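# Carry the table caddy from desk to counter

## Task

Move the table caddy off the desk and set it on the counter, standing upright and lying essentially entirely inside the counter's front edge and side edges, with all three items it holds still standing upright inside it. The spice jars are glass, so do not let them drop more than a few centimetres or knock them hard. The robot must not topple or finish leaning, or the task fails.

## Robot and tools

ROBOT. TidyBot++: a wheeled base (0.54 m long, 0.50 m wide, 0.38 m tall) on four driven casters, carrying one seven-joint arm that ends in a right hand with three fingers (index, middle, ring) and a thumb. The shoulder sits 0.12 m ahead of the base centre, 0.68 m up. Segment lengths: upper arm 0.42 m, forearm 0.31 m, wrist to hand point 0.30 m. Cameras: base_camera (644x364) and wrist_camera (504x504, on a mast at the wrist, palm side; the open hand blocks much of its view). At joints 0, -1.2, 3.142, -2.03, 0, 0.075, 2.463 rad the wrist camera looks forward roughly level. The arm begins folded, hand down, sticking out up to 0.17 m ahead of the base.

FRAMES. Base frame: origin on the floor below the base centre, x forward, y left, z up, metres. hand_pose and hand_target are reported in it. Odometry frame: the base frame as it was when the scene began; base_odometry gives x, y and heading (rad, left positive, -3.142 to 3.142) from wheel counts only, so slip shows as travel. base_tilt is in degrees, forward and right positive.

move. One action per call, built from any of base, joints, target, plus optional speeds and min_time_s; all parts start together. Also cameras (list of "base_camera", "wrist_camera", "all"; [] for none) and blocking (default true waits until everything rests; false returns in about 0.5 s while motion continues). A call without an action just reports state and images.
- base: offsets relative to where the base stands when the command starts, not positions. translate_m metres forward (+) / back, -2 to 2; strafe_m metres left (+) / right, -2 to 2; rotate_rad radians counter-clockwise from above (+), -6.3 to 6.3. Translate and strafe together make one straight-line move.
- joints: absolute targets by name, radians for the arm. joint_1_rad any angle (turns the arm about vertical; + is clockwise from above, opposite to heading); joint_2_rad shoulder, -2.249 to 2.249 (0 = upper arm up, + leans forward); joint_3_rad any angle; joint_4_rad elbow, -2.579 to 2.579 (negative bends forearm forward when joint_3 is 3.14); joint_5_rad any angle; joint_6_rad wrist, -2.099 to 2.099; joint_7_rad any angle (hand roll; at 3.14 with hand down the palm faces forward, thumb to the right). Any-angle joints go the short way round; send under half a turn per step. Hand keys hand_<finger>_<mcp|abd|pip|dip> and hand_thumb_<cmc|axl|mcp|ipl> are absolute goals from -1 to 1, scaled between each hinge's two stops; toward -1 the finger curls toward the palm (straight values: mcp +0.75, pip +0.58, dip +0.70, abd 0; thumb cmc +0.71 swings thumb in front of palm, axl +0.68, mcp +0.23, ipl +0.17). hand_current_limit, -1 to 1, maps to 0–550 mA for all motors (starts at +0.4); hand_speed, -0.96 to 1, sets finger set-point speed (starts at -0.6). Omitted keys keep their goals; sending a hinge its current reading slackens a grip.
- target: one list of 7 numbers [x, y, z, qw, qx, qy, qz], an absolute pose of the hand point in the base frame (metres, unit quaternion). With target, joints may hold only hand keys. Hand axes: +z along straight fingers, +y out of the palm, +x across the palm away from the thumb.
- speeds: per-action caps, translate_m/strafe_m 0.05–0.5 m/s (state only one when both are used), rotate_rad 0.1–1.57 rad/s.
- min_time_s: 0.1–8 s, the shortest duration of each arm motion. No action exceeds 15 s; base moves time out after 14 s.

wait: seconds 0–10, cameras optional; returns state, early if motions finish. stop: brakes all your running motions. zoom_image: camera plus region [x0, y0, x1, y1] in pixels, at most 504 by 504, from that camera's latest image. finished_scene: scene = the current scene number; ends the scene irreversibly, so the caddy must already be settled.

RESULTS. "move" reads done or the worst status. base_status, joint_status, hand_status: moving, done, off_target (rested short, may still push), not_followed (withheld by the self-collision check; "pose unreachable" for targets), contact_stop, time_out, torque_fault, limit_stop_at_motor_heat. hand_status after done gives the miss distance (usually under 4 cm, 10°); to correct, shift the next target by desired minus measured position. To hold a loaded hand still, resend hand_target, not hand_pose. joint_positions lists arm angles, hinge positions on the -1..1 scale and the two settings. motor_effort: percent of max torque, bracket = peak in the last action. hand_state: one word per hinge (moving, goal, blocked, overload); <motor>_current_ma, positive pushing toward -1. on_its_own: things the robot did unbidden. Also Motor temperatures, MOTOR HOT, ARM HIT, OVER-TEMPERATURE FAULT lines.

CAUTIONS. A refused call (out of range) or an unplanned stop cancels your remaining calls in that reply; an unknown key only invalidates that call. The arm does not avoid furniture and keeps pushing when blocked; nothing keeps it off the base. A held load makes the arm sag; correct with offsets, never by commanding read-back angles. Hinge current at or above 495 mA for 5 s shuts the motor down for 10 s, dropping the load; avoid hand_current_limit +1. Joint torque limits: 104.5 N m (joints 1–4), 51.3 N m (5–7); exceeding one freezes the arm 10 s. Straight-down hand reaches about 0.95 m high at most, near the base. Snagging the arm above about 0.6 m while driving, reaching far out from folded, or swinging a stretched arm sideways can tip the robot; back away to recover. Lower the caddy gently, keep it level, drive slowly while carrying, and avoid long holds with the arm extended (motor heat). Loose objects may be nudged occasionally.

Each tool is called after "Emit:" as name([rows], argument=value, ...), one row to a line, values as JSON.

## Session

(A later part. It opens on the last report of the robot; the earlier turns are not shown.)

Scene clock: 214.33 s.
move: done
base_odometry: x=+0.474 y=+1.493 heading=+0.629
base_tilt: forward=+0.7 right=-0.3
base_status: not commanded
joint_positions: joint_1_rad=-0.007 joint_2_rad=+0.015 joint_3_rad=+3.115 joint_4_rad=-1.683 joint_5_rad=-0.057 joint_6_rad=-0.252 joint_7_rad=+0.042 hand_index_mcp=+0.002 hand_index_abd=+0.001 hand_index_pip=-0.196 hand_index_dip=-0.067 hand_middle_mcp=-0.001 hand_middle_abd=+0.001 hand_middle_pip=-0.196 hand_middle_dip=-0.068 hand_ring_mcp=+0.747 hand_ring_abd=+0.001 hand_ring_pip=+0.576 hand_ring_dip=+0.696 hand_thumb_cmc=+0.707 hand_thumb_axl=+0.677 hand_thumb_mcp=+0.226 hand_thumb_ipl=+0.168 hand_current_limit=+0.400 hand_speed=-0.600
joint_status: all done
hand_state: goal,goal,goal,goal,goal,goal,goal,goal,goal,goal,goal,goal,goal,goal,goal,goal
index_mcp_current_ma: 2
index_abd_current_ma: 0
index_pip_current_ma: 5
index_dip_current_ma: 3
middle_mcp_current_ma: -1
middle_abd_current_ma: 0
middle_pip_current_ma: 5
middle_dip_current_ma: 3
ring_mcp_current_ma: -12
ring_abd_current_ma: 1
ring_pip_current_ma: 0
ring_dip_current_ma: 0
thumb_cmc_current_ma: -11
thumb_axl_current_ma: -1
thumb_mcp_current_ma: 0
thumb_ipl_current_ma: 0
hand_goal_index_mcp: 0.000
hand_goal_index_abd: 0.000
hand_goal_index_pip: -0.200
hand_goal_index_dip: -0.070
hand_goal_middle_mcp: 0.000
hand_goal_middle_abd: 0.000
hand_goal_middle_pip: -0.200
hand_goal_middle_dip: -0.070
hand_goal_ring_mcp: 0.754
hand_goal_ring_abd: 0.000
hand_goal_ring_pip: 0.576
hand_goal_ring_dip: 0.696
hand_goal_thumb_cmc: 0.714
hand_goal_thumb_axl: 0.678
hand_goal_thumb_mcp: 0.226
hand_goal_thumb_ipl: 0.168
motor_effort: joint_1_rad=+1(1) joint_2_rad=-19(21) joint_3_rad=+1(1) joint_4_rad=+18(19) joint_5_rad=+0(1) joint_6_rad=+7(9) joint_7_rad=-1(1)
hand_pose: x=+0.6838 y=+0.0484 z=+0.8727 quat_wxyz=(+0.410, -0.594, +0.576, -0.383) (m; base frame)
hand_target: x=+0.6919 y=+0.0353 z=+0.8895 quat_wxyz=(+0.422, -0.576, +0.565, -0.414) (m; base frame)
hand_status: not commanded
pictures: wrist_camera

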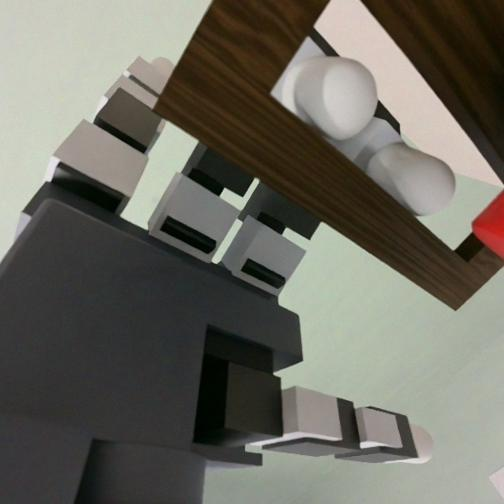

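Emit:
move(joints={"joint_2_rad":-0.041,"joint_4_rad":-1.739,"joint_6_rad":-0.177}, min_time_s=2, cameras=["wrist_camera"])

Emit:
zoom_image(camera="wrist_camera", region=[250, 0, 504, 254])

Scene clock: 218.93 s.
move: done
base_odometry: x=+0.474 y=+1.493 heading=+0.629
base_tilt: forward=+0.7 right=-0.3
base_status: not commanded
joint_positions: joint_1_rad=-0.007 joint_2_rad=-0.024 joint_3_rad=+3.115 joint_4_rad=-1.722 joint_5_rad=-0.057 joint_6_rad=-0.252 joint_7_rad=+0.042 hand_index_mcp=+0.004 hand_index_abd=+0.001 hand_index_pip=-0.194 hand_index_dip=-0.067 hand_middle_mcp=-0.001 hand_middle_abd=+0.001 hand_middle_pip=-0.196 hand_middle_dip=-0.068 hand_ring_mcp=+0.747 hand_ring_abd=+0.001 hand_ring_pip=+0.576 hand_ring_dip=+0.696 hand_thumb_cmc=+0.707 hand_thumb_axl=+0.677 hand_thumb_mcp=+0.226 hand_thumb_ipl=+0.168 hand_current_limit=+0.400 hand_speed=-0.600
joint_status: all done
hand_state: goal,goal,goal,goal,goal,goal,goal,goal,goal,goal,goal,goal,goal,goal,goal,goal
index_mcp_current_ma: 5
index_abd_current_ma: 0
index_pip_current_ma: 8
index_dip_current_ma: 3
middle_mcp_current_ma: -1
middle_abd_current_ma: 0
middle_pip_current_ma: 5
middle_dip_current_ma: 3
ring_mcp_current_ma: -12
ring_abd_current_ma: 1
ring_pip_current_ma: 0
ring_dip_current_ma: 0
thumb_cmc_current_ma: -11
thumb_axl_current_ma: -1
thumb_mcp_current_ma: 0
thumb_ipl_current_ma: 0
hand_goal_index_mcp: 0.000
hand_goal_index_abd: 0.000
hand_goal_index_pip: -0.200
hand_goal_index_dip: -0.070
hand_goal_middle_mcp: 0.000
hand_goal_middle_abd: 0.000
hand_goal_middle_pip: -0.200
hand_goal_middle_dip: -0.070
hand_goal_ring_mcp: 0.754
hand_goal_ring_abd: 0.000
hand_goal_ring_pip: 0.576
hand_goal_ring_dip: 0.696
hand_goal_thumb_cmc: 0.714
hand_goal_thumb_axl: 0.678
hand_goal_thumb_mcp: 0.226
hand_goal_thumb_ipl: 0.168
motor_effort: joint_1_rad=+1(1) joint_2_rad=-18(19) joint_3_rad=+1(1) joint_4_rad=+18(20) joint_5_rad=+0(1) joint_6_rad=+8(9) joint_7_rad=-1(1)
hand_pose: x=+0.6675 y=+0.0481 z=+0.8728 quat_wxyz=(+0.410, -0.594, +0.576, -0.384) (m; base frame)
hand_target: x=+0.6752 y=+0.0349 z=+0.8909 quat_wxyz=(+0.423, -0.576, +0.564, -0.414) (m; base frame)
hand_status: not commanded
pictures: wrist_camera

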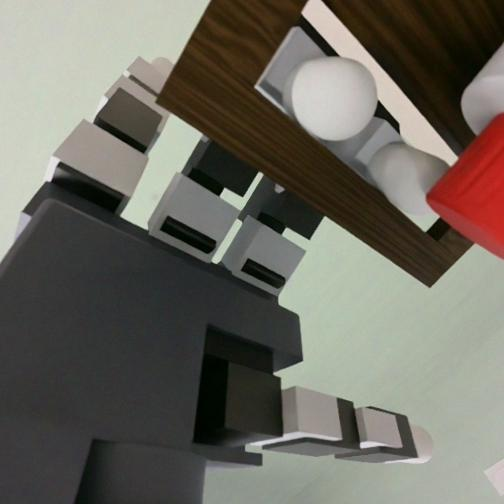

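Scaled by 1.984 from the camera's 504x504 image, which has a finer 720x720 frame.

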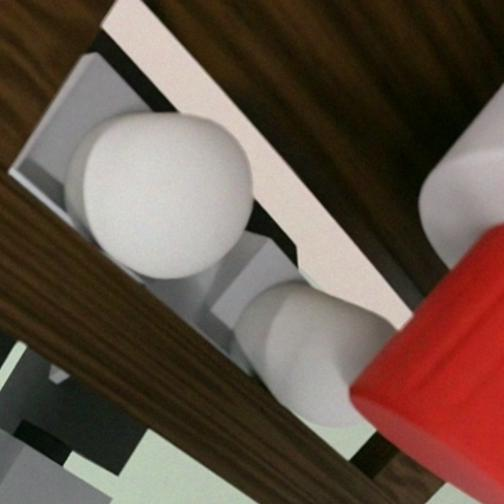

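Emit:
move(joints={"joint_2_rad":-0.055,"joint_4_rad":-1.75,"joint_6_rad":-0.177,"hand_index_dip":-0.2,"hand_middle_dip":-0.2}, min_time_s=1.5, cameras=["wrist_camera"])

Emit:
zoom_image(camera="wrist_camera", region=[250, 0, 504, 254])

Scene clock: 234.47 s.
move: done
base_odometry: x=+0.474 y=+1.493 heading=+0.629
base_tilt: forward=+0.7 right=-0.3
base_status: not commanded
joint_positions: joint_1_rad=-0.007 joint_2_rad=-0.033 joint_3_rad=+3.115 joint_4_rad=-1.737 joint_5_rad=-0.055 joint_6_rad=-0.251 joint_7_rad=+0.041 hand_index_mcp=+0.010 hand_index_abd=+0.001 hand_index_pip=-0.186 hand_index_dip=-0.192 hand_middle_mcp=+0.002 hand_middle_abd=+0.001 hand_middle_pip=-0.194 hand_middle_dip=-0.197 hand_ring_mcp=+0.747 hand_ring_abd=+0.001 hand_ring_pip=+0.576 hand_ring_dip=+0.696 hand_thumb_cmc=+0.707 hand_thumb_axl=+0.677 hand_thumb_mcp=+0.226 hand_thumb_ipl=+0.168 hand_current_limit=+0.400 hand_speed=-0.600
joint_status: all done
hand_state: goal,goal,goal,goal,goal,goal,goal,goal,goal,goal,goal,goal,goal,goal,goal,goal
index_mcp_current_ma: 18
index_abd_current_ma: 0
index_pip_current_ma: 26
index_dip_current_ma: 12
middle_mcp_current_ma: 3
middle_abd_current_ma: 0
middle_pip_current_ma: 10
middle_dip_current_ma: 4
ring_mcp_current_ma: -12
ring_abd_current_ma: 1
ring_pip_current_ma: 0
ring_dip_current_ma: 0
thumb_cmc_current_ma: -11
thumb_axl_current_ma: -1
thumb_mcp_current_ma: 0
thumb_ipl_current_ma: 0
hand_goal_index_mcp: 0.000
hand_goal_index_abd: 0.000
hand_goal_index_pip: -0.200
hand_goal_index_dip: -0.200
hand_goal_middle_mcp: 0.000
hand_goal_middle_abd: 0.000
hand_goal_middle_pip: -0.200
hand_goal_middle_dip: -0.200
hand_goal_ring_mcp: 0.754
hand_goal_ring_abd: 0.000
hand_goal_ring_pip: 0.576
hand_goal_ring_dip: 0.696
hand_goal_thumb_cmc: 0.714
hand_goal_thumb_axl: 0.678
hand_goal_thumb_mcp: 0.226
hand_goal_thumb_ipl: 0.168
motor_effort: joint_1_rad=+1(1) joint_2_rad=-18(19) joint_3_rad=+0(1) joint_4_rad=+19(21) joint_5_rad=+0(1) joint_6_rad=+8(9) joint_7_rad=-1(1)
hand_pose: x=+0.6625 y=+0.0478 z=+0.8694 quat_wxyz=(+0.408, -0.595, +0.577, -0.382) (m; base frame)
hand_target: x=+0.6699 y=+0.0348 z=+0.8924 quat_wxyz=(+0.423, -0.575, +0.564, -0.415) (m; base frame)
hand_status: not commanded
pictures: wrist_camera

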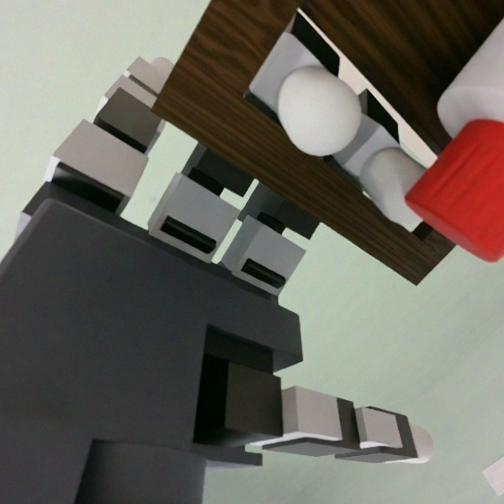

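Scaled by 1.984 from the camera's 504x504 image, which has a finer 720x720 frame.

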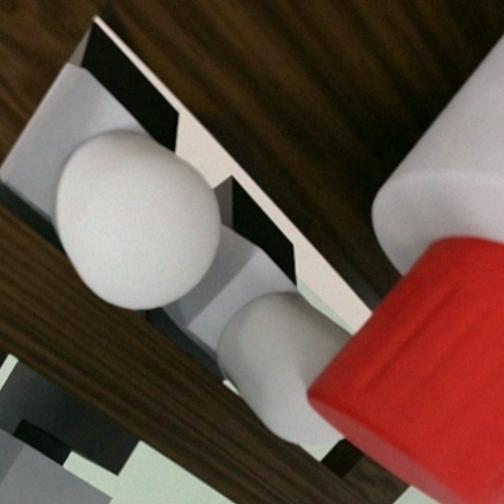

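Emit:
move(joints={"joint_2_rad":-0.055,"joint_4_rad":-1.72,"joint_6_rad":-0.2}, min_time_s=1.5, cameras=["wrist_camera"])

Emit:
zoom_image(camera="wrist_camera", region=[250, 0, 504, 254])

Scene clock: 243.13 s.
move: done
base_odometry: x=+0.474 y=+1.493 heading=+0.629
base_tilt: forward=+0.7 right=-0.3
base_status: not commanded
joint_positions: joint_1_rad=-0.007 joint_2_rad=-0.033 joint_3_rad=+3.115 joint_4_rad=-1.737 joint_5_rad=-0.055 joint_6_rad=-0.251 joint_7_rad=+0.041 hand_index_mcp=+0.010 hand_index_abd=+0.001 hand_index_pip=-0.186 hand_index_dip=-0.192 hand_middle_mcp=+0.002 hand_middle_abd=+0.001 hand_middle_pip=-0.194 hand_middle_dip=-0.197 hand_ring_mcp=+0.747 hand_ring_abd=+0.001 hand_ring_pip=+0.576 hand_ring_dip=+0.696 hand_thumb_cmc=+0.707 hand_thumb_axl=+0.677 hand_thumb_mcp=+0.226 hand_thumb_ipl=+0.168 hand_current_limit=+0.400 hand_speed=-0.600
joint_status: all done
hand_state: goal,goal,goal,goal,goal,goal,goal,goal,goal,goal,goal,goal,goal,goal,goal,goal
index_mcp_current_ma: 18
index_abd_current_ma: 0
index_pip_current_ma: 26
index_dip_current_ma: 12
middle_mcp_current_ma: 3
middle_abd_current_ma: 0
middle_pip_current_ma: 10
middle_dip_current_ma: 4
ring_mcp_current_ma: -12
ring_abd_current_ma: 1
ring_pip_current_ma: 0
ring_dip_current_ma: 0
thumb_cmc_current_ma: -11
thumb_axl_current_ma: -1
thumb_mcp_current_ma: 0
thumb_ipl_current_ma: 0
hand_goal_index_mcp: 0.000
hand_goal_index_abd: 0.000
hand_goal_index_pip: -0.200
hand_goal_index_dip: -0.200
hand_goal_middle_mcp: 0.000
hand_goal_middle_abd: 0.000
hand_goal_middle_pip: -0.200
hand_goal_middle_dip: -0.200
hand_goal_ring_mcp: 0.754
hand_goal_ring_abd: 0.000
hand_goal_ring_pip: 0.576
hand_goal_ring_dip: 0.696
hand_goal_thumb_cmc: 0.714
hand_goal_thumb_axl: 0.678
hand_goal_thumb_mcp: 0.226
hand_goal_thumb_ipl: 0.168
motor_effort: joint_1_rad=+1(1) joint_2_rad=-18(19) joint_3_rad=+1(1) joint_4_rad=+19(20) joint_5_rad=+0(1) joint_6_rad=+8(10) joint_7_rad=-1(1)
hand_pose: x=+0.6625 y=+0.0478 z=+0.8694 quat_wxyz=(+0.408, -0.595, +0.577, -0.382) (m; base frame)
hand_target: x=+0.6721 y=+0.0349 z=+0.9036 quat_wxyz=(+0.425, -0.573, +0.562, -0.417) (m; base frame)
hand_status: not commanded
pictures: wrist_camera

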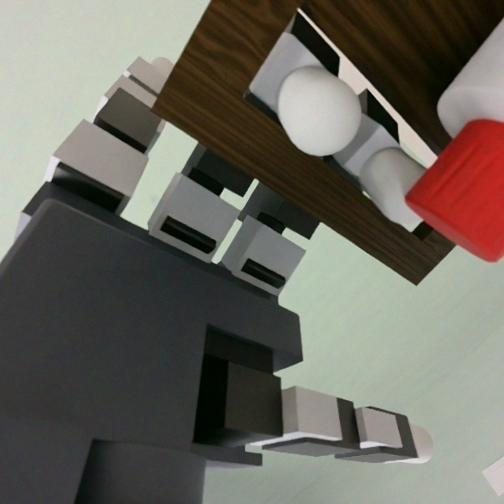

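Scaled by 1.984 from the camera's 504x504 image, which has a finer 720x720 frame.

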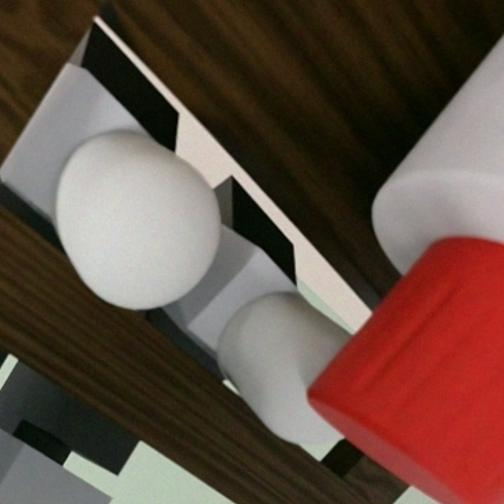

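Emit:
move(joints={"joint_2_rad":-0.035,"joint_4_rad":-1.69,"joint_6_rad":-0.22}, min_time_s=1.5, cameras=["wrist_camera"])

Emit:
zoom_image(camera="wrist_camera", region=[250, 0, 504, 254])

Scene clock: 246.67 s.
move: done
base_odometry: x=+0.474 y=+1.493 heading=+0.629
base_tilt: forward=+0.7 right=-0.3
base_status: not commanded
joint_positions: joint_1_rad=-0.007 joint_2_rad=-0.033 joint_3_rad=+3.115 joint_4_rad=-1.737 joint_5_rad=-0.055 joint_6_rad=-0.251 joint_7_rad=+0.041 hand_index_mcp=+0.010 hand_index_abd=+0.001 hand_index_pip=-0.186 hand_index_dip=-0.192 hand_middle_mcp=+0.002 hand_middle_abd=+0.001 hand_middle_pip=-0.194 hand_middle_dip=-0.197 hand_ring_mcp=+0.747 hand_ring_abd=+0.001 hand_ring_pip=+0.576 hand_ring_dip=+0.696 hand_thumb_cmc=+0.707 hand_thumb_axl=+0.677 hand_thumb_mcp=+0.226 hand_thumb_ipl=+0.168 hand_current_limit=+0.400 hand_speed=-0.600
joint_status: all done
hand_state: goal,goal,goal,goal,goal,goal,goal,goal,goal,goal,goal,goal,goal,goal,goal,goal
index_mcp_current_ma: 18
index_abd_current_ma: 0
index_pip_current_ma: 26
index_dip_current_ma: 12
middle_mcp_current_ma: 3
middle_abd_current_ma: 0
middle_pip_current_ma: 10
middle_dip_current_ma: 4
ring_mcp_current_ma: -12
ring_abd_current_ma: 1
ring_pip_current_ma: 0
ring_dip_current_ma: 0
thumb_cmc_current_ma: -11
thumb_axl_current_ma: -1
thumb_mcp_current_ma: 0
thumb_ipl_current_ma: 0
hand_goal_index_mcp: 0.000
hand_goal_index_abd: 0.000
hand_goal_index_pip: -0.200
hand_goal_index_dip: -0.200
hand_goal_middle_mcp: 0.000
hand_goal_middle_abd: 0.000
hand_goal_middle_pip: -0.200
hand_goal_middle_dip: -0.200
hand_goal_ring_mcp: 0.754
hand_goal_ring_abd: 0.000
hand_goal_ring_pip: 0.576
hand_goal_ring_dip: 0.696
hand_goal_thumb_cmc: 0.714
hand_goal_thumb_axl: 0.678
hand_goal_thumb_mcp: 0.226
hand_goal_thumb_ipl: 0.168
motor_effort: joint_1_rad=+1(1) joint_2_rad=-18(19) joint_3_rad=+0(1) joint_4_rad=+19(20) joint_5_rad=-1(1) joint_6_rad=+8(10) joint_7_rad=-1(1)
hand_pose: x=+0.6625 y=+0.0478 z=+0.8695 quat_wxyz=(+0.408, -0.595, +0.577, -0.382) (m; base frame)
hand_target: x=+0.6791 y=+0.0350 z=+0.9045 quat_wxyz=(+0.423, -0.576, +0.564, -0.414) (m; base frame)
hand_status: not commanded
pictures: wrist_camera

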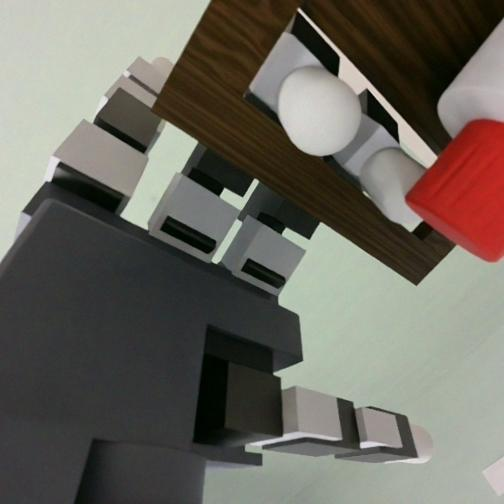

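Scaled by 1.984 from the camera's 504x504 image, which has a finer 720x720 frame.

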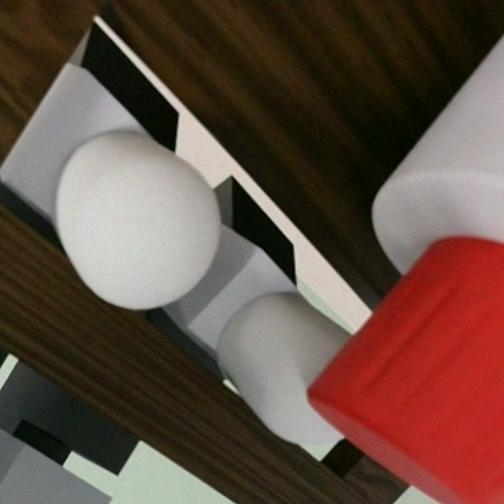

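Emit:
move(joints={"joint_2_rad":-0.03,"joint_4_rad":-1.66,"joint_6_rad":-0.23}, min_time_s=1.0, cameras=["wrist_camera"])

Scene clock: 248.60 s.
move: off_target
base_odometry: x=+0.474 y=+1.493 heading=+0.629
base_tilt: forward=+0.7 right=-0.3
base_status: not commanded
joint_positions: joint_1_rad=-0.007 joint_2_rad=-0.031 joint_3_rad=+3.115 joint_4_rad=-1.731 joint_5_rad=-0.053 joint_6_rad=-0.251 joint_7_rad=+0.041 hand_index_mcp=+0.015 hand_index_abd=+0.001 hand_index_pip=-0.175 hand_index_dip=-0.186 hand_middle_mcp=+0.009 hand_middle_abd=+0.001 hand_middle_pip=-0.183 hand_middle_dip=-0.193 hand_ring_mcp=+0.747 hand_ring_abd=+0.001 hand_ring_pip=+0.576 hand_ring_dip=+0.696 hand_thumb_cmc=+0.707 hand_thumb_axl=+0.677 hand_thumb_mcp=+0.226 hand_thumb_ipl=+0.168 hand_current_limit=+0.400 hand_speed=-0.600
joint_status: joint_4_rad off_target (ended at -1.731, target -1.660); the others done
hand_state: goal,goal,blocked,goal,goal,goal,goal,goal,goal,goal,goal,goal,goal,goal,goal,goal
index_mcp_current_ma: 30
index_abd_current_ma: 0
index_pip_current_ma: 55
index_dip_current_ma: 26
middle_mcp_current_ma: 17
middle_abd_current_ma: 0
middle_pip_current_ma: 35
middle_dip_current_ma: 10
ring_mcp_current_ma: -12
ring_abd_current_ma: 1
ring_pip_current_ma: 0
ring_dip_current_ma: 0
thumb_cmc_current_ma: -11
thumb_axl_current_ma: -1
thumb_mcp_current_ma: 0
thumb_ipl_current_ma: 0
hand_goal_index_mcp: 0.000
hand_goal_index_abd: 0.000
hand_goal_index_pip: -0.200
hand_goal_index_dip: -0.200
hand_goal_middle_mcp: 0.000
hand_goal_middle_abd: 0.000
hand_goal_middle_pip: -0.200
hand_goal_middle_dip: -0.200
hand_goal_ring_mcp: 0.754
hand_goal_ring_abd: 0.000
hand_goal_ring_pip: 0.576
hand_goal_ring_dip: 0.696
hand_goal_thumb_cmc: 0.714
hand_goal_thumb_axl: 0.678
hand_goal_thumb_mcp: 0.226
hand_goal_thumb_ipl: 0.168
motor_effort: joint_1_rad=+1(1) joint_2_rad=-21(22) joint_3_rad=+1(1) joint_4_rad=+23(23) joint_5_rad=-1(1) joint_6_rad=+10(12) joint_7_rad=-1(1)
hand_pose: x=+0.6644 y=+0.0475 z=+0.8714 quat_wxyz=(+0.409, -0.595, +0.576, -0.384) (m; base frame)
hand_target: x=+0.6843 y=+0.0351 z=+0.9163 quat_wxyz=(+0.427, -0.572, +0.561, -0.419) (m; base frame)
hand_status: not commanded
pictures: wrist_camera

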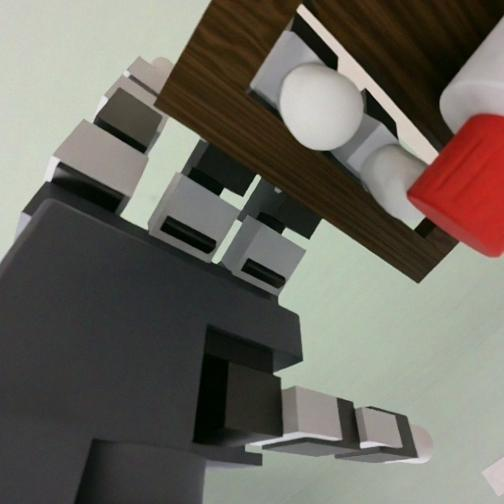

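Emit:
move(joints={"joint_2_rad":-0.03,"joint_4_rad":-1.62,"joint_6_rad":-0.26}, min_time_s=1.0, cameras=["wrist_camera"])

Scene clock: 251.10 s.
move: off_target
base_odometry: x=+0.474 y=+1.493 heading=+0.629
base_tilt: forward=+0.7 right=-0.3
base_status: not commanded
joint_positions: joint_1_rad=-0.007 joint_2_rad=-0.028 joint_3_rad=+3.115 joint_4_rad=-1.694 joint_5_rad=-0.051 joint_6_rad=-0.251 joint_7_rad=+0.041 hand_index_mcp=+0.023 hand_index_abd=+0.001 hand_index_pip=-0.164 hand_index_dip=-0.178 hand_middle_mcp=+0.011 hand_middle_abd=+0.001 hand_middle_pip=-0.182 hand_middle_dip=-0.193 hand_ring_mcp=+0.747 hand_ring_abd=+0.001 hand_ring_pip=+0.576 hand_ring_dip=+0.696 hand_thumb_cmc=+0.707 hand_thumb_axl=+0.677 hand_thumb_mcp=+0.226 hand_thumb_ipl=+0.168 hand_current_limit=+0.400 hand_speed=-0.600
joint_status: joint_4_rad off_target (ended at -1.694, target -1.620); the others done
hand_state: blocked,goal,blocked,blocked,goal,goal,goal,goal,goal,goal,goal,goal,goal,goal,goal,goal
index_mcp_current_ma: 56
index_abd_current_ma: 0
index_pip_current_ma: 91
index_dip_current_ma: 47
middle_mcp_current_ma: 21
middle_abd_current_ma: 0
middle_pip_current_ma: 37
middle_dip_current_ma: 11
ring_mcp_current_ma: -12
ring_abd_current_ma: 1
ring_pip_current_ma: 0
ring_dip_current_ma: 0
thumb_cmc_current_ma: -11
thumb_axl_current_ma: -1
thumb_mcp_current_ma: 0
thumb_ipl_current_ma: 0
hand_goal_index_mcp: 0.000
hand_goal_index_abd: 0.000
hand_goal_index_pip: -0.200
hand_goal_index_dip: -0.200
hand_goal_middle_mcp: 0.000
hand_goal_middle_abd: 0.000
hand_goal_middle_pip: -0.200
hand_goal_middle_dip: -0.200
hand_goal_ring_mcp: 0.754
hand_goal_ring_abd: 0.000
hand_goal_ring_pip: 0.576
hand_goal_ring_dip: 0.696
hand_goal_thumb_cmc: 0.714
hand_goal_thumb_axl: 0.678
hand_goal_thumb_mcp: 0.226
hand_goal_thumb_ipl: 0.168
motor_effort: joint_1_rad=+1(1) joint_2_rad=-22(22) joint_3_rad=+1(1) joint_4_rad=+23(24) joint_5_rad=-1(1) joint_6_rad=+12(13) joint_7_rad=-1(2)
hand_pose: x=+0.6730 y=+0.0475 z=+0.8909 quat_wxyz=(+0.418, -0.589, +0.568, -0.394) (m; base frame)
hand_target: x=+0.6865 y=+0.0352 z=+0.9316 quat_wxyz=(+0.430, -0.570, +0.559, -0.421) (m; base frame)
hand_status: not commanded
pictures: wrist_camera

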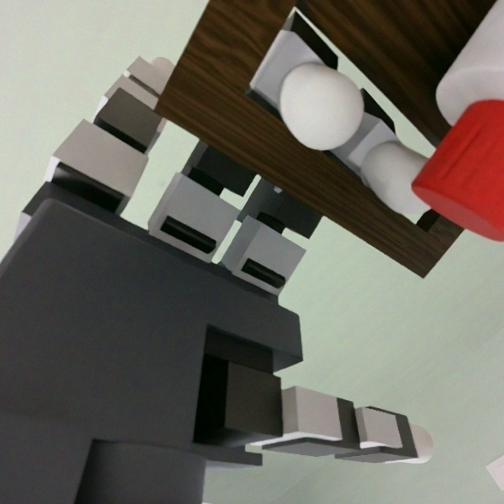

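Emit:
move(joints={"joint_2_rad":-0.03,"joint_4_rad":-1.53,"joint_6_rad":-0.34,"hand_index_dip":-0.28,"hand_middle_dip":-0.28}, min_time_s=2.5, cameras=["all"])

Scene clock: 257.00 s.
move: off_target
base_odometry: x=+0.474 y=+1.493 heading=+0.629
base_tilt: forward=+0.7 right=-0.3
base_status: not commanded
joint_positions: joint_1_rad=-0.007 joint_2_rad=-0.028 joint_3_rad=+3.115 joint_4_rad=-1.605 joint_5_rad=-0.051 joint_6_rad=-0.284 joint_7_rad=+0.041 hand_index_mcp=+0.023 hand_index_abd=+0.001 hand_index_pip=-0.164 hand_index_dip=-0.233 hand_middle_mcp=+0.011 hand_middle_abd=+0.001 hand_middle_pip=-0.182 hand_middle_dip=-0.263 hand_ring_mcp=+0.747 hand_ring_abd=+0.001 hand_ring_pip=+0.576 hand_ring_dip=+0.696 hand_thumb_cmc=+0.707 hand_thumb_axl=+0.677 hand_thumb_mcp=+0.226 hand_thumb_ipl=+0.168 hand_current_limit=+0.400 hand_speed=-0.600
joint_status: joint_4_rad off_target (ended at -1.605, target -1.530); hand_index_dip off_target (ended at -0.233, target -0.280); the others done
hand_state: blocked,goal,blocked,blocked,goal,goal,goal,goal,goal,goal,goal,goal,goal,goal,goal,goal
index_mcp_current_ma: 56
index_abd_current_ma: 0
index_pip_current_ma: 91
index_dip_current_ma: 128
middle_mcp_current_ma: 21
middle_abd_current_ma: 0
middle_pip_current_ma: 38
middle_dip_current_ma: 34
ring_mcp_current_ma: -12
ring_abd_current_ma: 1
ring_pip_current_ma: 0
ring_dip_current_ma: 0
thumb_cmc_current_ma: -11
thumb_axl_current_ma: -1
thumb_mcp_current_ma: 0
thumb_ipl_current_ma: 0
hand_goal_index_mcp: 0.000
hand_goal_index_abd: 0.000
hand_goal_index_pip: -0.200
hand_goal_index_dip: -0.280
hand_goal_middle_mcp: 0.000
hand_goal_middle_abd: 0.000
hand_goal_middle_pip: -0.200
hand_goal_middle_dip: -0.280
hand_goal_ring_mcp: 0.754
hand_goal_ring_abd: 0.000
hand_goal_ring_pip: 0.576
hand_goal_ring_dip: 0.696
hand_goal_thumb_cmc: 0.714
hand_goal_thumb_axl: 0.678
hand_goal_thumb_mcp: 0.226
hand_goal_thumb_ipl: 0.168
motor_effort: joint_1_rad=+1(1) joint_2_rad=-22(24) joint_3_rad=+1(1) joint_4_rad=+24(25) joint_5_rad=-1(2) joint_6_rad=+12(13) joint_7_rad=-1(2)
hand_pose: x=+0.6841 y=+0.0483 z=+0.9329 quat_wxyz=(+0.435, -0.578, +0.556, -0.410) (m; base frame)
hand_target: x=+0.6874 y=+0.0352 z=+0.9625 quat_wxyz=(+0.433, -0.568, +0.557, -0.424) (m; base frame)
hand_status: not commanded
pictures: base_camera, wrist_camera

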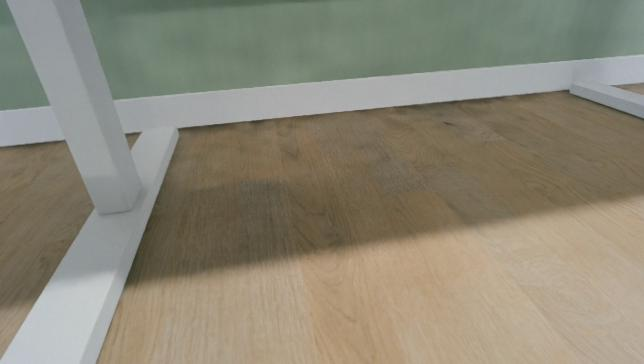

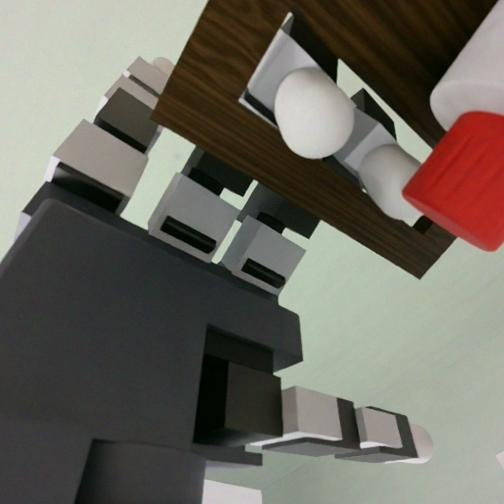

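Emit:
move(joints={"joint_2_rad":0.0,"joint_4_rad":-1.19,"joint_6_rad":-0.69}, min_time_s=4, cameras=["all"])

Scene clock: 262.77 s.
move: off_target
base_odometry: x=+0.474 y=+1.493 heading=+0.629
base_tilt: forward=+0.7 right=-0.3
base_status: not commanded
joint_positions: joint_1_rad=-0.007 joint_2_rad=+0.001 joint_3_rad=+3.115 joint_4_rad=-1.262 joint_5_rad=-0.051 joint_6_rad=-0.633 joint_7_rad=+0.041 hand_index_mcp=+0.023 hand_index_abd=+0.001 hand_index_pip=-0.164 hand_index_dip=-0.233 hand_middle_mcp=+0.011 hand_middle_abd=+0.001 hand_middle_pip=-0.182 hand_middle_dip=-0.263 hand_ring_mcp=+0.747 hand_ring_abd=+0.001 hand_ring_pip=+0.576 hand_ring_dip=+0.696 hand_thumb_cmc=+0.707 hand_thumb_axl=+0.677 hand_thumb_mcp=+0.226 hand_thumb_ipl=+0.168 hand_current_limit=+0.400 hand_speed=-0.600
joint_status: joint_4_rad off_target (ended at -1.262, target -1.190); the others done
hand_state: blocked,goal,blocked,blocked,goal,goal,goal,goal,goal,goal,goal,goal,goal,goal,goal,goal
index_mcp_current_ma: 56
index_abd_current_ma: 0
index_pip_current_ma: 91
index_dip_current_ma: 128
middle_mcp_current_ma: 21
middle_abd_current_ma: 0
middle_pip_current_ma: 38
middle_dip_current_ma: 34
ring_mcp_current_ma: -12
ring_abd_current_ma: 1
ring_pip_current_ma: 0
ring_dip_current_ma: 0
thumb_cmc_current_ma: -11
thumb_axl_current_ma: -1
thumb_mcp_current_ma: 0
thumb_ipl_current_ma: 0
hand_goal_index_mcp: 0.000
hand_goal_index_abd: 0.000
hand_goal_index_pip: -0.200
hand_goal_index_dip: -0.280
hand_goal_middle_mcp: 0.000
hand_goal_middle_abd: 0.000
hand_goal_middle_pip: -0.200
hand_goal_middle_dip: -0.280
hand_goal_ring_mcp: 0.754
hand_goal_ring_abd: 0.000
hand_goal_ring_pip: 0.576
hand_goal_ring_dip: 0.696
hand_goal_thumb_cmc: 0.714
hand_goal_thumb_axl: 0.678
hand_goal_thumb_mcp: 0.226
hand_goal_thumb_ipl: 0.168
motor_effort: joint_1_rad=+1(1) joint_2_rad=-23(24) joint_3_rad=+0(1) joint_4_rad=+23(24) joint_5_rad=-1(2) joint_6_rad=+12(13) joint_7_rad=-2(2)
hand_pose: x=+0.6750 y=+0.0520 z=+1.0211 quat_wxyz=(+0.428, -0.590, +0.558, -0.397) (m; base frame)
hand_target: x=+0.6716 y=+0.0349 z=+1.0467 quat_wxyz=(+0.421, -0.577, +0.565, -0.413) (m; base frame)
hand_status: not commanded
pictures: base_camera, wrist_camera

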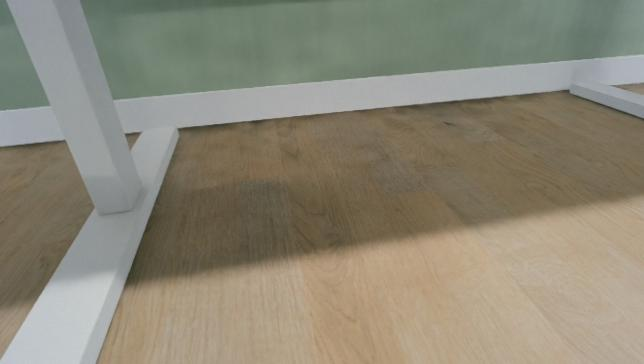

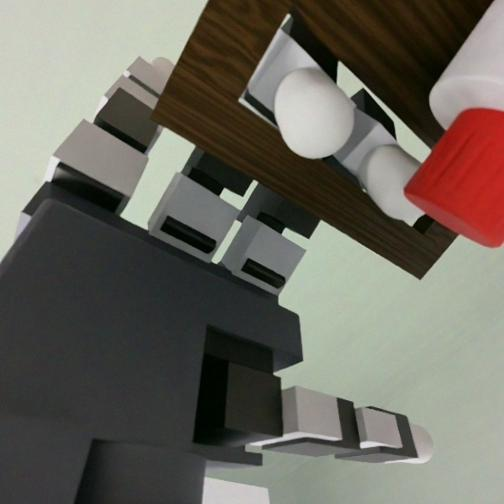

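Emit:
move(joints={"joint_2_rad":0.095,"joint_4_rad":-0.80,"joint_6_rad":-0.985}, min_time_s=3.5, cameras=["wrist_camera"])

Emit:
move(base={"translate_m":-0.5,"strafe_m":-0.1}, speeds={"translate_m":0.2}, cameras=["all"])

Scene clock: 269.90 s.
move: off_target
base_odometry: x=+0.474 y=+1.493 heading=+0.629
base_tilt: forward=+0.7 right=-0.3
base_status: not commanded
joint_positions: joint_1_rad=-0.007 joint_2_rad=+0.095 joint_3_rad=+3.115 joint_4_rad=-0.868 joint_5_rad=-0.051 joint_6_rad=-0.929 joint_7_rad=+0.041 hand_index_mcp=+0.023 hand_index_abd=+0.001 hand_index_pip=-0.164 hand_index_dip=-0.234 hand_middle_mcp=+0.011 hand_middle_abd=+0.001 hand_middle_pip=-0.182 hand_middle_dip=-0.263 hand_ring_mcp=+0.747 hand_ring_abd=+0.001 hand_ring_pip=+0.576 hand_ring_dip=+0.696 hand_thumb_cmc=+0.707 hand_thumb_axl=+0.677 hand_thumb_mcp=+0.226 hand_thumb_ipl=+0.168 hand_current_limit=+0.400 hand_speed=-0.600
joint_status: joint_4_rad off_target (ended at -0.868, target -0.800); the others done
hand_state: blocked,goal,blocked,blocked,goal,goal,goal,goal,goal,goal,goal,goal,goal,goal,goal,goal
index_mcp_current_ma: 56
index_abd_current_ma: 0
index_pip_current_ma: 91
index_dip_current_ma: 127
middle_mcp_current_ma: 21
middle_abd_current_ma: 0
middle_pip_current_ma: 38
middle_dip_current_ma: 34
ring_mcp_current_ma: -12
ring_abd_current_ma: 1
ring_pip_current_ma: 0
ring_dip_current_ma: 0
thumb_cmc_current_ma: -11
thumb_axl_current_ma: -1
thumb_mcp_current_ma: 0
thumb_ipl_current_ma: 0
hand_goal_index_mcp: 0.000
hand_goal_index_abd: 0.000
hand_goal_index_pip: -0.200
hand_goal_index_dip: -0.280
hand_goal_middle_mcp: 0.000
hand_goal_middle_abd: 0.000
hand_goal_middle_pip: -0.200
hand_goal_middle_dip: -0.280
hand_goal_ring_mcp: 0.754
hand_goal_ring_abd: 0.000
hand_goal_ring_pip: 0.576
hand_goal_ring_dip: 0.696
hand_goal_thumb_cmc: 0.714
hand_goal_thumb_axl: 0.678
hand_goal_thumb_mcp: 0.226
hand_goal_thumb_ipl: 0.168
motor_effort: joint_1_rad=+1(1) joint_2_rad=-23(24) joint_3_rad=+0(1) joint_4_rad=+20(23) joint_5_rad=-1(2) joint_6_rad=+12(13) joint_7_rad=-1(2)
hand_pose: x=+0.6735 y=+0.0531 z=+1.1050 quat_wxyz=(+0.431, -0.593, +0.552, -0.397) (m; base frame)
hand_target: x=+0.6649 y=+0.0348 z=+1.1246 quat_wxyz=(+0.421, -0.577, +0.565, -0.413) (m; base frame)
hand_status: not commanded
pictures: wrist_camera

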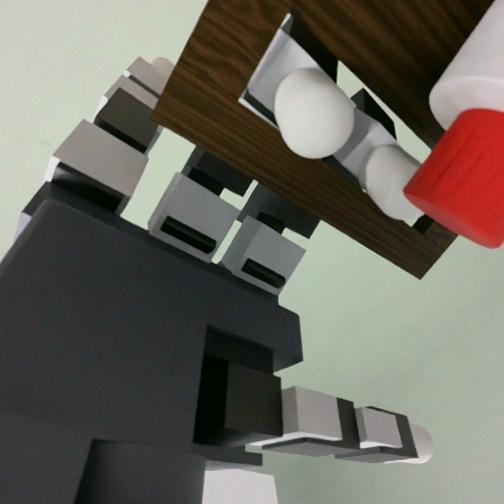

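Scene clock: 273.13 s.
move: done
base_odometry: x=+0.128 y=+1.118 heading=+0.629
base_tilt: forward=+0.7 right=-0.3
base_status: done
joint_positions: joint_1_rad=-0.011 joint_2_rad=+0.111 joint_3_rad=+3.117 joint_4_rad=-0.864 joint_5_rad=-0.048 joint_6_rad=-0.933 joint_7_rad=+0.041 hand_index_mcp=+0.025 hand_index_abd=+0.001 hand_index_pip=-0.163 hand_index_dip=-0.238 hand_middle_mcp=+0.011 hand_middle_abd=+0.001 hand_middle_pip=-0.181 hand_middle_dip=-0.265 hand_ring_mcp=+0.746 hand_ring_abd=+0.001 hand_ring_pip=+0.576 hand_ring_dip=+0.696 hand_thumb_cmc=+0.707 hand_thumb_axl=+0.677 hand_thumb_mcp=+0.226 hand_thumb_ipl=+0.168 hand_current_limit=+0.400 hand_speed=-0.600
joint_status: not commanded
hand_state: blocked,goal,blocked,blocked,goal,goal,goal,goal,goal,goal,goal,goal,goal,goal,goal,goal
index_mcp_current_ma: 60
index_abd_current_ma: 0
index_pip_current_ma: 94
index_dip_current_ma: 111
middle_mcp_current_ma: 22
middle_abd_current_ma: 0
middle_pip_current_ma: 40
middle_dip_current_ma: 30
ring_mcp_current_ma: -13
ring_abd_current_ma: 1
ring_pip_current_ma: 0
ring_dip_current_ma: 0
thumb_cmc_current_ma: -11
thumb_axl_current_ma: -1
thumb_mcp_current_ma: 0
thumb_ipl_current_ma: 0
hand_goal_index_mcp: 0.000
hand_goal_index_abd: 0.000
hand_goal_index_pip: -0.200
hand_goal_index_dip: -0.280
hand_goal_middle_mcp: 0.000
hand_goal_middle_abd: 0.000
hand_goal_middle_pip: -0.200
hand_goal_middle_dip: -0.280
hand_goal_ring_mcp: 0.754
hand_goal_ring_abd: 0.000
hand_goal_ring_pip: 0.576
hand_goal_ring_dip: 0.696
hand_goal_thumb_cmc: 0.714
hand_goal_thumb_axl: 0.678
hand_goal_thumb_mcp: 0.226
hand_goal_thumb_ipl: 0.168
motor_effort: joint_1_rad=+1(2) joint_2_rad=-25(28) joint_3_rad=+0(1) joint_4_rad=+20(22) joint_5_rad=-1(2) joint_6_rad=+11(12) joint_7_rad=-1(2)
hand_pose: x=+0.6791 y=+0.0531 z=+1.0968 quat_wxyz=(+0.425, -0.597, +0.555, -0.392) (m; base frame)
hand_target: x=+0.6649 y=+0.0348 z=+1.1246 quat_wxyz=(+0.421, -0.577, +0.565, -0.413) (m; base frame)
hand_status: not commanded
pictures: base_camera, wrist_camera

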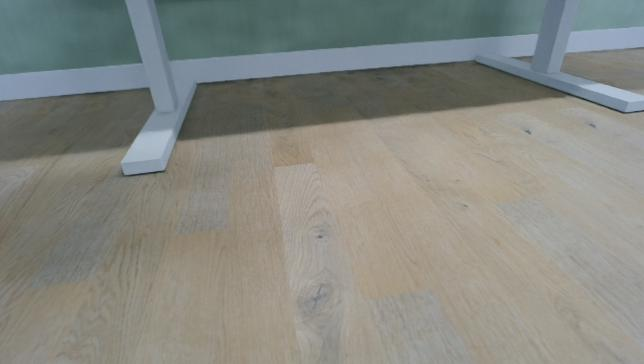

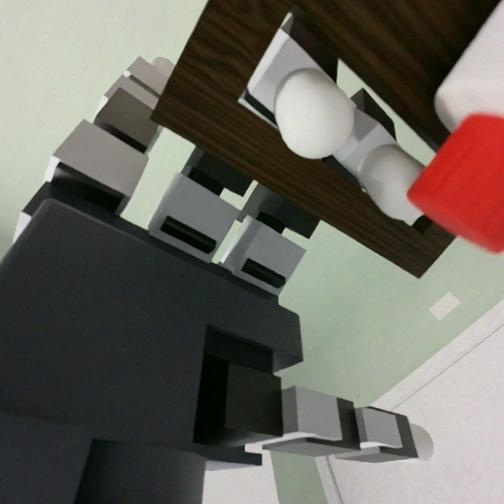

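Emit:
move(base={"translate_m":-0.37,"strafe_m":-0.12,"rotate_rad":-2.98}, speeds={"translate_m":0.25,"rotate_rad":0.6}, cameras=["all"])

Scene clock: 280.70 s.
move: done
base_odometry: x=-0.100 y=+0.804 heading=-2.351
base_tilt: forward=+0.7 right=-0.3
base_status: done
joint_positions: joint_1_rad=-0.017 joint_2_rad=+0.116 joint_3_rad=+3.134 joint_4_rad=-0.864 joint_5_rad=-0.034 joint_6_rad=-0.937 joint_7_rad=+0.040 hand_index_mcp=+0.027 hand_index_abd=-0.001 hand_index_pip=-0.155 hand_index_dip=-0.251 hand_middle_mcp=+0.010 hand_middle_abd=+0.001 hand_middle_pip=-0.179 hand_middle_dip=-0.271 hand_ring_mcp=+0.746 hand_ring_abd=+0.001 hand_ring_pip=+0.576 hand_ring_dip=+0.696 hand_thumb_cmc=+0.707 hand_thumb_axl=+0.677 hand_thumb_mcp=+0.226 hand_thumb_ipl=+0.168 hand_current_limit=+0.400 hand_speed=-0.600
joint_status: not commanded
hand_state: blocked,goal,blocked,blocked,goal,goal,blocked,goal,goal,goal,goal,goal,goal,goal,goal,goal
index_mcp_current_ma: 69
index_abd_current_ma: -1
index_pip_current_ma: 122
index_dip_current_ma: 68
middle_mcp_current_ma: 19
middle_abd_current_ma: 0
middle_pip_current_ma: 45
middle_dip_current_ma: 15
ring_mcp_current_ma: -13
ring_abd_current_ma: 1
ring_pip_current_ma: 0
ring_dip_current_ma: 0
thumb_cmc_current_ma: -11
thumb_axl_current_ma: -1
thumb_mcp_current_ma: 0
thumb_ipl_current_ma: 0
hand_goal_index_mcp: 0.000
hand_goal_index_abd: 0.000
hand_goal_index_pip: -0.200
hand_goal_index_dip: -0.280
hand_goal_middle_mcp: 0.000
hand_goal_middle_abd: 0.000
hand_goal_middle_pip: -0.200
hand_goal_middle_dip: -0.280
hand_goal_ring_mcp: 0.754
hand_goal_ring_abd: 0.000
hand_goal_ring_pip: 0.576
hand_goal_ring_dip: 0.696
hand_goal_thumb_cmc: 0.714
hand_goal_thumb_axl: 0.678
hand_goal_thumb_mcp: 0.226
hand_goal_thumb_ipl: 0.168
motor_effort: joint_1_rad=+1(4) joint_2_rad=-25(28) joint_3_rad=+1(3) joint_4_rad=+21(22) joint_5_rad=-1(3) joint_6_rad=+11(12) joint_7_rad=-1(2)
hand_pose: x=+0.6820 y=+0.0446 z=+1.0925 quat_wxyz=(+0.416, -0.597, +0.560, -0.397) (m; base frame)
hand_target: x=+0.6649 y=+0.0348 z=+1.1246 quat_wxyz=(+0.421, -0.577, +0.565, -0.413) (m; base frame)
hand_status: not commanded
pictures: base_camera, wrist_camera

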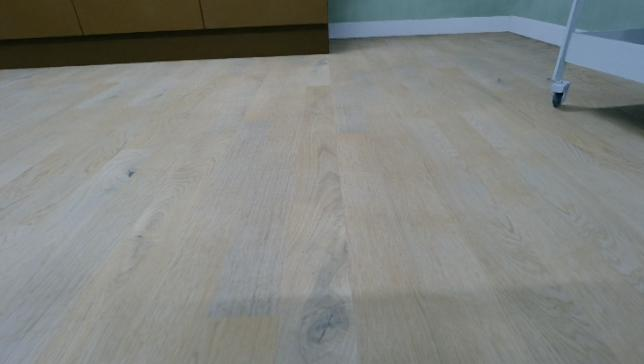

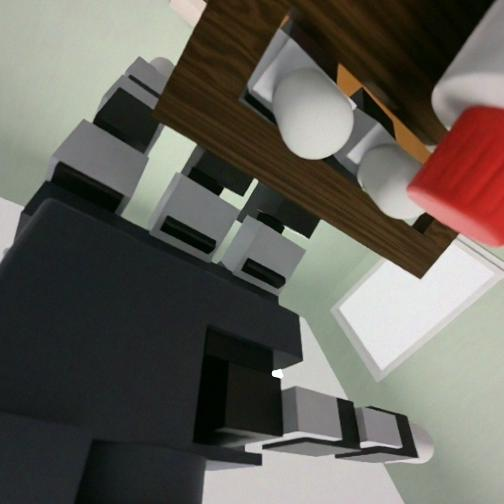

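Emit:
move(base={"translate_m":1.15,"strafe_m":0.55}, speeds={"translate_m":0.3}, joints={"joint_4_rad":-0.775,"joint_6_rad":-1.01}, min_time_s=2, cameras=["all"])

Scene clock: 290.00 s.
move: off_target
base_odometry: x=-0.519 y=-0.401 heading=-2.352
base_tilt: forward=+0.7 right=-0.3
base_status: done
joint_positions: joint_1_rad=-0.018 joint_2_rad=+0.117 joint_3_rad=+3.134 joint_4_rad=-0.843 joint_5_rad=-0.034 joint_6_rad=-0.956 joint_7_rad=+0.040 hand_index_mcp=+0.027 hand_index_abd=-0.001 hand_index_pip=-0.155 hand_index_dip=-0.251 hand_middle_mcp=+0.012 hand_middle_abd=+0.001 hand_middle_pip=-0.179 hand_middle_dip=-0.271 hand_ring_mcp=+0.746 hand_ring_abd=+0.001 hand_ring_pip=+0.576 hand_ring_dip=+0.696 hand_thumb_cmc=+0.707 hand_thumb_axl=+0.677 hand_thumb_mcp=+0.226 hand_thumb_ipl=+0.168 hand_current_limit=+0.400 hand_speed=-0.600
joint_status: joint_4_rad off_target (ended at -0.843, target -0.775); the others done
hand_state: blocked,goal,blocked,blocked,goal,goal,blocked,goal,goal,goal,goal,goal,goal,goal,goal,goal
index_mcp_current_ma: 69
index_abd_current_ma: -1
index_pip_current_ma: 122
index_dip_current_ma: 68
middle_mcp_current_ma: 23
middle_abd_current_ma: 0
middle_pip_current_ma: 44
middle_dip_current_ma: 15
ring_mcp_current_ma: -13
ring_abd_current_ma: 1
ring_pip_current_ma: 0
ring_dip_current_ma: 0
thumb_cmc_current_ma: -11
thumb_axl_current_ma: -1
thumb_mcp_current_ma: 0
thumb_ipl_current_ma: 0
hand_goal_index_mcp: 0.000
hand_goal_index_abd: 0.000
hand_goal_index_pip: -0.200
hand_goal_index_dip: -0.280
hand_goal_middle_mcp: 0.000
hand_goal_middle_abd: 0.000
hand_goal_middle_pip: -0.200
hand_goal_middle_dip: -0.280
hand_goal_ring_mcp: 0.754
hand_goal_ring_abd: 0.000
hand_goal_ring_pip: 0.576
hand_goal_ring_dip: 0.696
hand_goal_thumb_cmc: 0.714
hand_goal_thumb_axl: 0.678
hand_goal_thumb_mcp: 0.226
hand_goal_thumb_ipl: 0.168
motor_effort: joint_1_rad=+1(2) joint_2_rad=-24(28) joint_3_rad=+0(2) joint_4_rad=+21(22) joint_5_rad=-1(2) joint_6_rad=+11(13) joint_7_rad=-1(2)
hand_pose: x=+0.6785 y=+0.0447 z=+1.0983 quat_wxyz=(+0.416, -0.597, +0.559, -0.397) (m; base frame)
hand_target: x=+0.6599 y=+0.0347 z=+1.1307 quat_wxyz=(+0.421, -0.577, +0.565, -0.413) (m; base frame)
hand_status: not commanded
pictures: base_camera, wrist_camera

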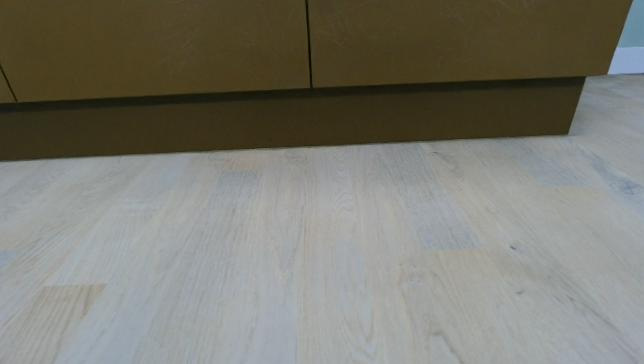

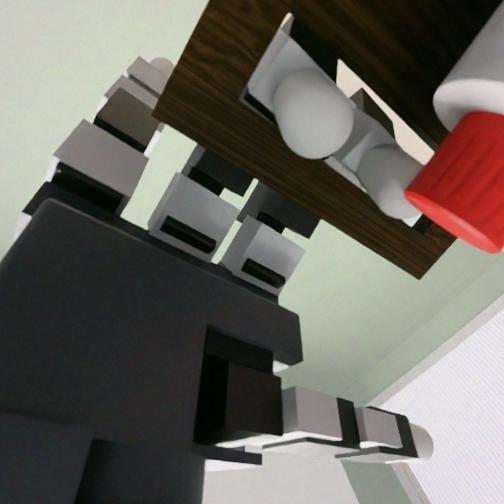

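Emit:
move(joints={"joint_2_rad":0.15,"joint_4_rad":-0.59,"joint_6_rad":-1.12}, min_time_s=2.5, cameras=["wrist_camera"])

Emit:
move(base={"translate_m":0.42}, speeds={"translate_m":0.15}, cameras=["all"])

Scene clock: 296.70 s.
move: off_target
base_odometry: x=-0.519 y=-0.401 heading=-2.352
base_tilt: forward=+0.7 right=-0.3
base_status: not commanded
joint_positions: joint_1_rad=-0.018 joint_2_rad=+0.149 joint_3_rad=+3.134 joint_4_rad=-0.655 joint_5_rad=-0.034 joint_6_rad=-1.064 joint_7_rad=+0.040 hand_index_mcp=+0.027 hand_index_abd=-0.001 hand_index_pip=-0.155 hand_index_dip=-0.251 hand_middle_mcp=+0.012 hand_middle_abd=+0.001 hand_middle_pip=-0.179 hand_middle_dip=-0.271 hand_ring_mcp=+0.746 hand_ring_abd=+0.001 hand_ring_pip=+0.576 hand_ring_dip=+0.696 hand_thumb_cmc=+0.707 hand_thumb_axl=+0.677 hand_thumb_mcp=+0.226 hand_thumb_ipl=+0.168 hand_current_limit=+0.400 hand_speed=-0.600
joint_status: joint_4_rad off_target (ended at -0.655, target -0.590); the others done
hand_state: blocked,goal,blocked,blocked,goal,goal,blocked,goal,goal,goal,goal,goal,goal,goal,goal,goal
index_mcp_current_ma: 69
index_abd_current_ma: -1
index_pip_current_ma: 122
index_dip_current_ma: 68
middle_mcp_current_ma: 23
middle_abd_current_ma: 0
middle_pip_current_ma: 44
middle_dip_current_ma: 15
ring_mcp_current_ma: -13
ring_abd_current_ma: 1
ring_pip_current_ma: 0
ring_dip_current_ma: 0
thumb_cmc_current_ma: -11
thumb_axl_current_ma: -1
thumb_mcp_current_ma: 0
thumb_ipl_current_ma: 0
hand_goal_index_mcp: 0.000
hand_goal_index_abd: 0.000
hand_goal_index_pip: -0.200
hand_goal_index_dip: -0.280
hand_goal_middle_mcp: 0.000
hand_goal_middle_abd: 0.000
hand_goal_middle_pip: -0.200
hand_goal_middle_dip: -0.280
hand_goal_ring_mcp: 0.754
hand_goal_ring_abd: 0.000
hand_goal_ring_pip: 0.576
hand_goal_ring_dip: 0.696
hand_goal_thumb_cmc: 0.714
hand_goal_thumb_axl: 0.678
hand_goal_thumb_mcp: 0.226
hand_goal_thumb_ipl: 0.168
motor_effort: joint_1_rad=+1(1) joint_2_rad=-24(26) joint_3_rad=+0(1) joint_4_rad=+19(21) joint_5_rad=-1(1) joint_6_rad=+12(13) joint_7_rad=-1(2)
hand_pose: x=+0.6693 y=+0.0446 z=+1.1463 quat_wxyz=(+0.430, -0.588, +0.548, -0.411) (m; base frame)
hand_target: x=+0.6580 y=+0.0347 z=+1.1625 quat_wxyz=(+0.427, -0.572, +0.561, -0.419) (m; base frame)
hand_status: not commanded
pictures: wrist_camera

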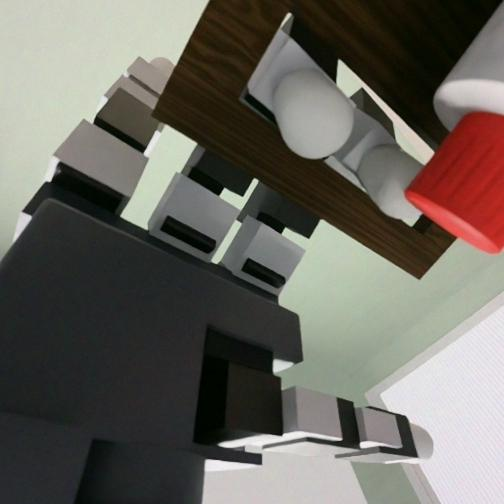

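Scene clock: 300.13 s.
move: done
base_odometry: x=-0.814 y=-0.699 heading=-2.351
base_tilt: forward=+0.7 right=-0.3
base_status: done
joint_positions: joint_1_rad=-0.018 joint_2_rad=+0.172 joint_3_rad=+3.134 joint_4_rad=-0.650 joint_5_rad=-0.034 joint_6_rad=-1.069 joint_7_rad=+0.040 hand_index_mcp=+0.027 hand_index_abd=-0.001 hand_index_pip=-0.155 hand_index_dip=-0.251 hand_middle_mcp=+0.011 hand_middle_abd=+0.001 hand_middle_pip=-0.179 hand_middle_dip=-0.271 hand_ring_mcp=+0.746 hand_ring_abd=+0.001 hand_ring_pip=+0.576 hand_ring_dip=+0.696 hand_thumb_cmc=+0.707 hand_thumb_axl=+0.677 hand_thumb_mcp=+0.226 hand_thumb_ipl=+0.168 hand_current_limit=+0.400 hand_speed=-0.600
joint_status: not commanded
hand_state: blocked,goal,blocked,blocked,goal,goal,blocked,goal,goal,goal,goal,goal,goal,goal,goal,goal
index_mcp_current_ma: 66
index_abd_current_ma: -1
index_pip_current_ma: 122
index_dip_current_ma: 68
middle_mcp_current_ma: 20
middle_abd_current_ma: 0
middle_pip_current_ma: 44
middle_dip_current_ma: 15
ring_mcp_current_ma: -14
ring_abd_current_ma: 1
ring_pip_current_ma: 0
ring_dip_current_ma: 0
thumb_cmc_current_ma: -11
thumb_axl_current_ma: -1
thumb_mcp_current_ma: 0
thumb_ipl_current_ma: 0
hand_goal_index_mcp: 0.000
hand_goal_index_abd: 0.000
hand_goal_index_pip: -0.200
hand_goal_index_dip: -0.280
hand_goal_middle_mcp: 0.000
hand_goal_middle_abd: 0.000
hand_goal_middle_pip: -0.200
hand_goal_middle_dip: -0.280
hand_goal_ring_mcp: 0.754
hand_goal_ring_abd: 0.000
hand_goal_ring_pip: 0.576
hand_goal_ring_dip: 0.696
hand_goal_thumb_cmc: 0.714
hand_goal_thumb_axl: 0.678
hand_goal_thumb_mcp: 0.226
hand_goal_thumb_ipl: 0.168
motor_effort: joint_1_rad=+1(1) joint_2_rad=-25(29) joint_3_rad=+1(1) joint_4_rad=+18(20) joint_5_rad=-1(1) joint_6_rad=+12(13) joint_7_rad=-1(2)
hand_pose: x=+0.6788 y=+0.0448 z=+1.1347 quat_wxyz=(+0.423, -0.593, +0.553, -0.404) (m; base frame)
hand_target: x=+0.6580 y=+0.0347 z=+1.1625 quat_wxyz=(+0.427, -0.572, +0.561, -0.419) (m; base frame)
hand_status: not commanded
pictures: base_camera, wrist_camera

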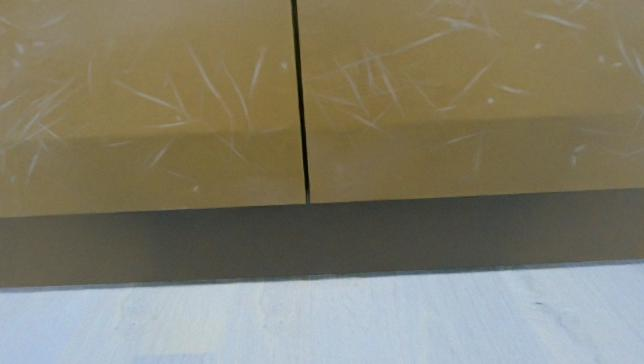

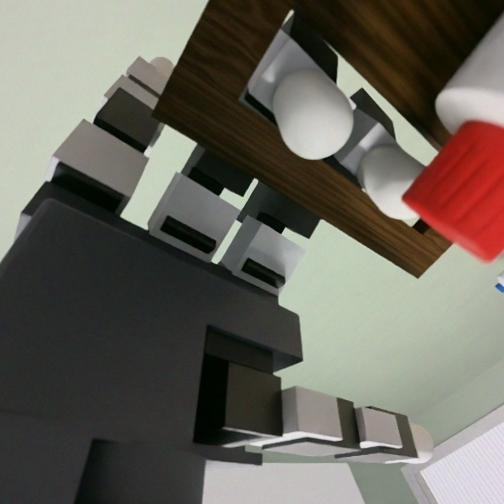

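Emit:
zoom_image(camera="wrist_camera", region=[380, 200, 504, 324])

Scaled by 4.065 from the camera's 504x504 image, which has a finer 720x720 frame.

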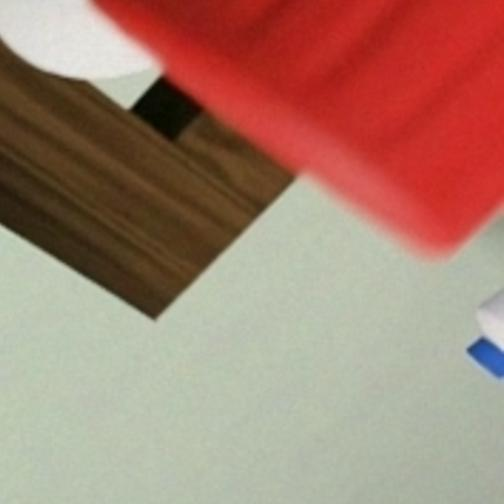

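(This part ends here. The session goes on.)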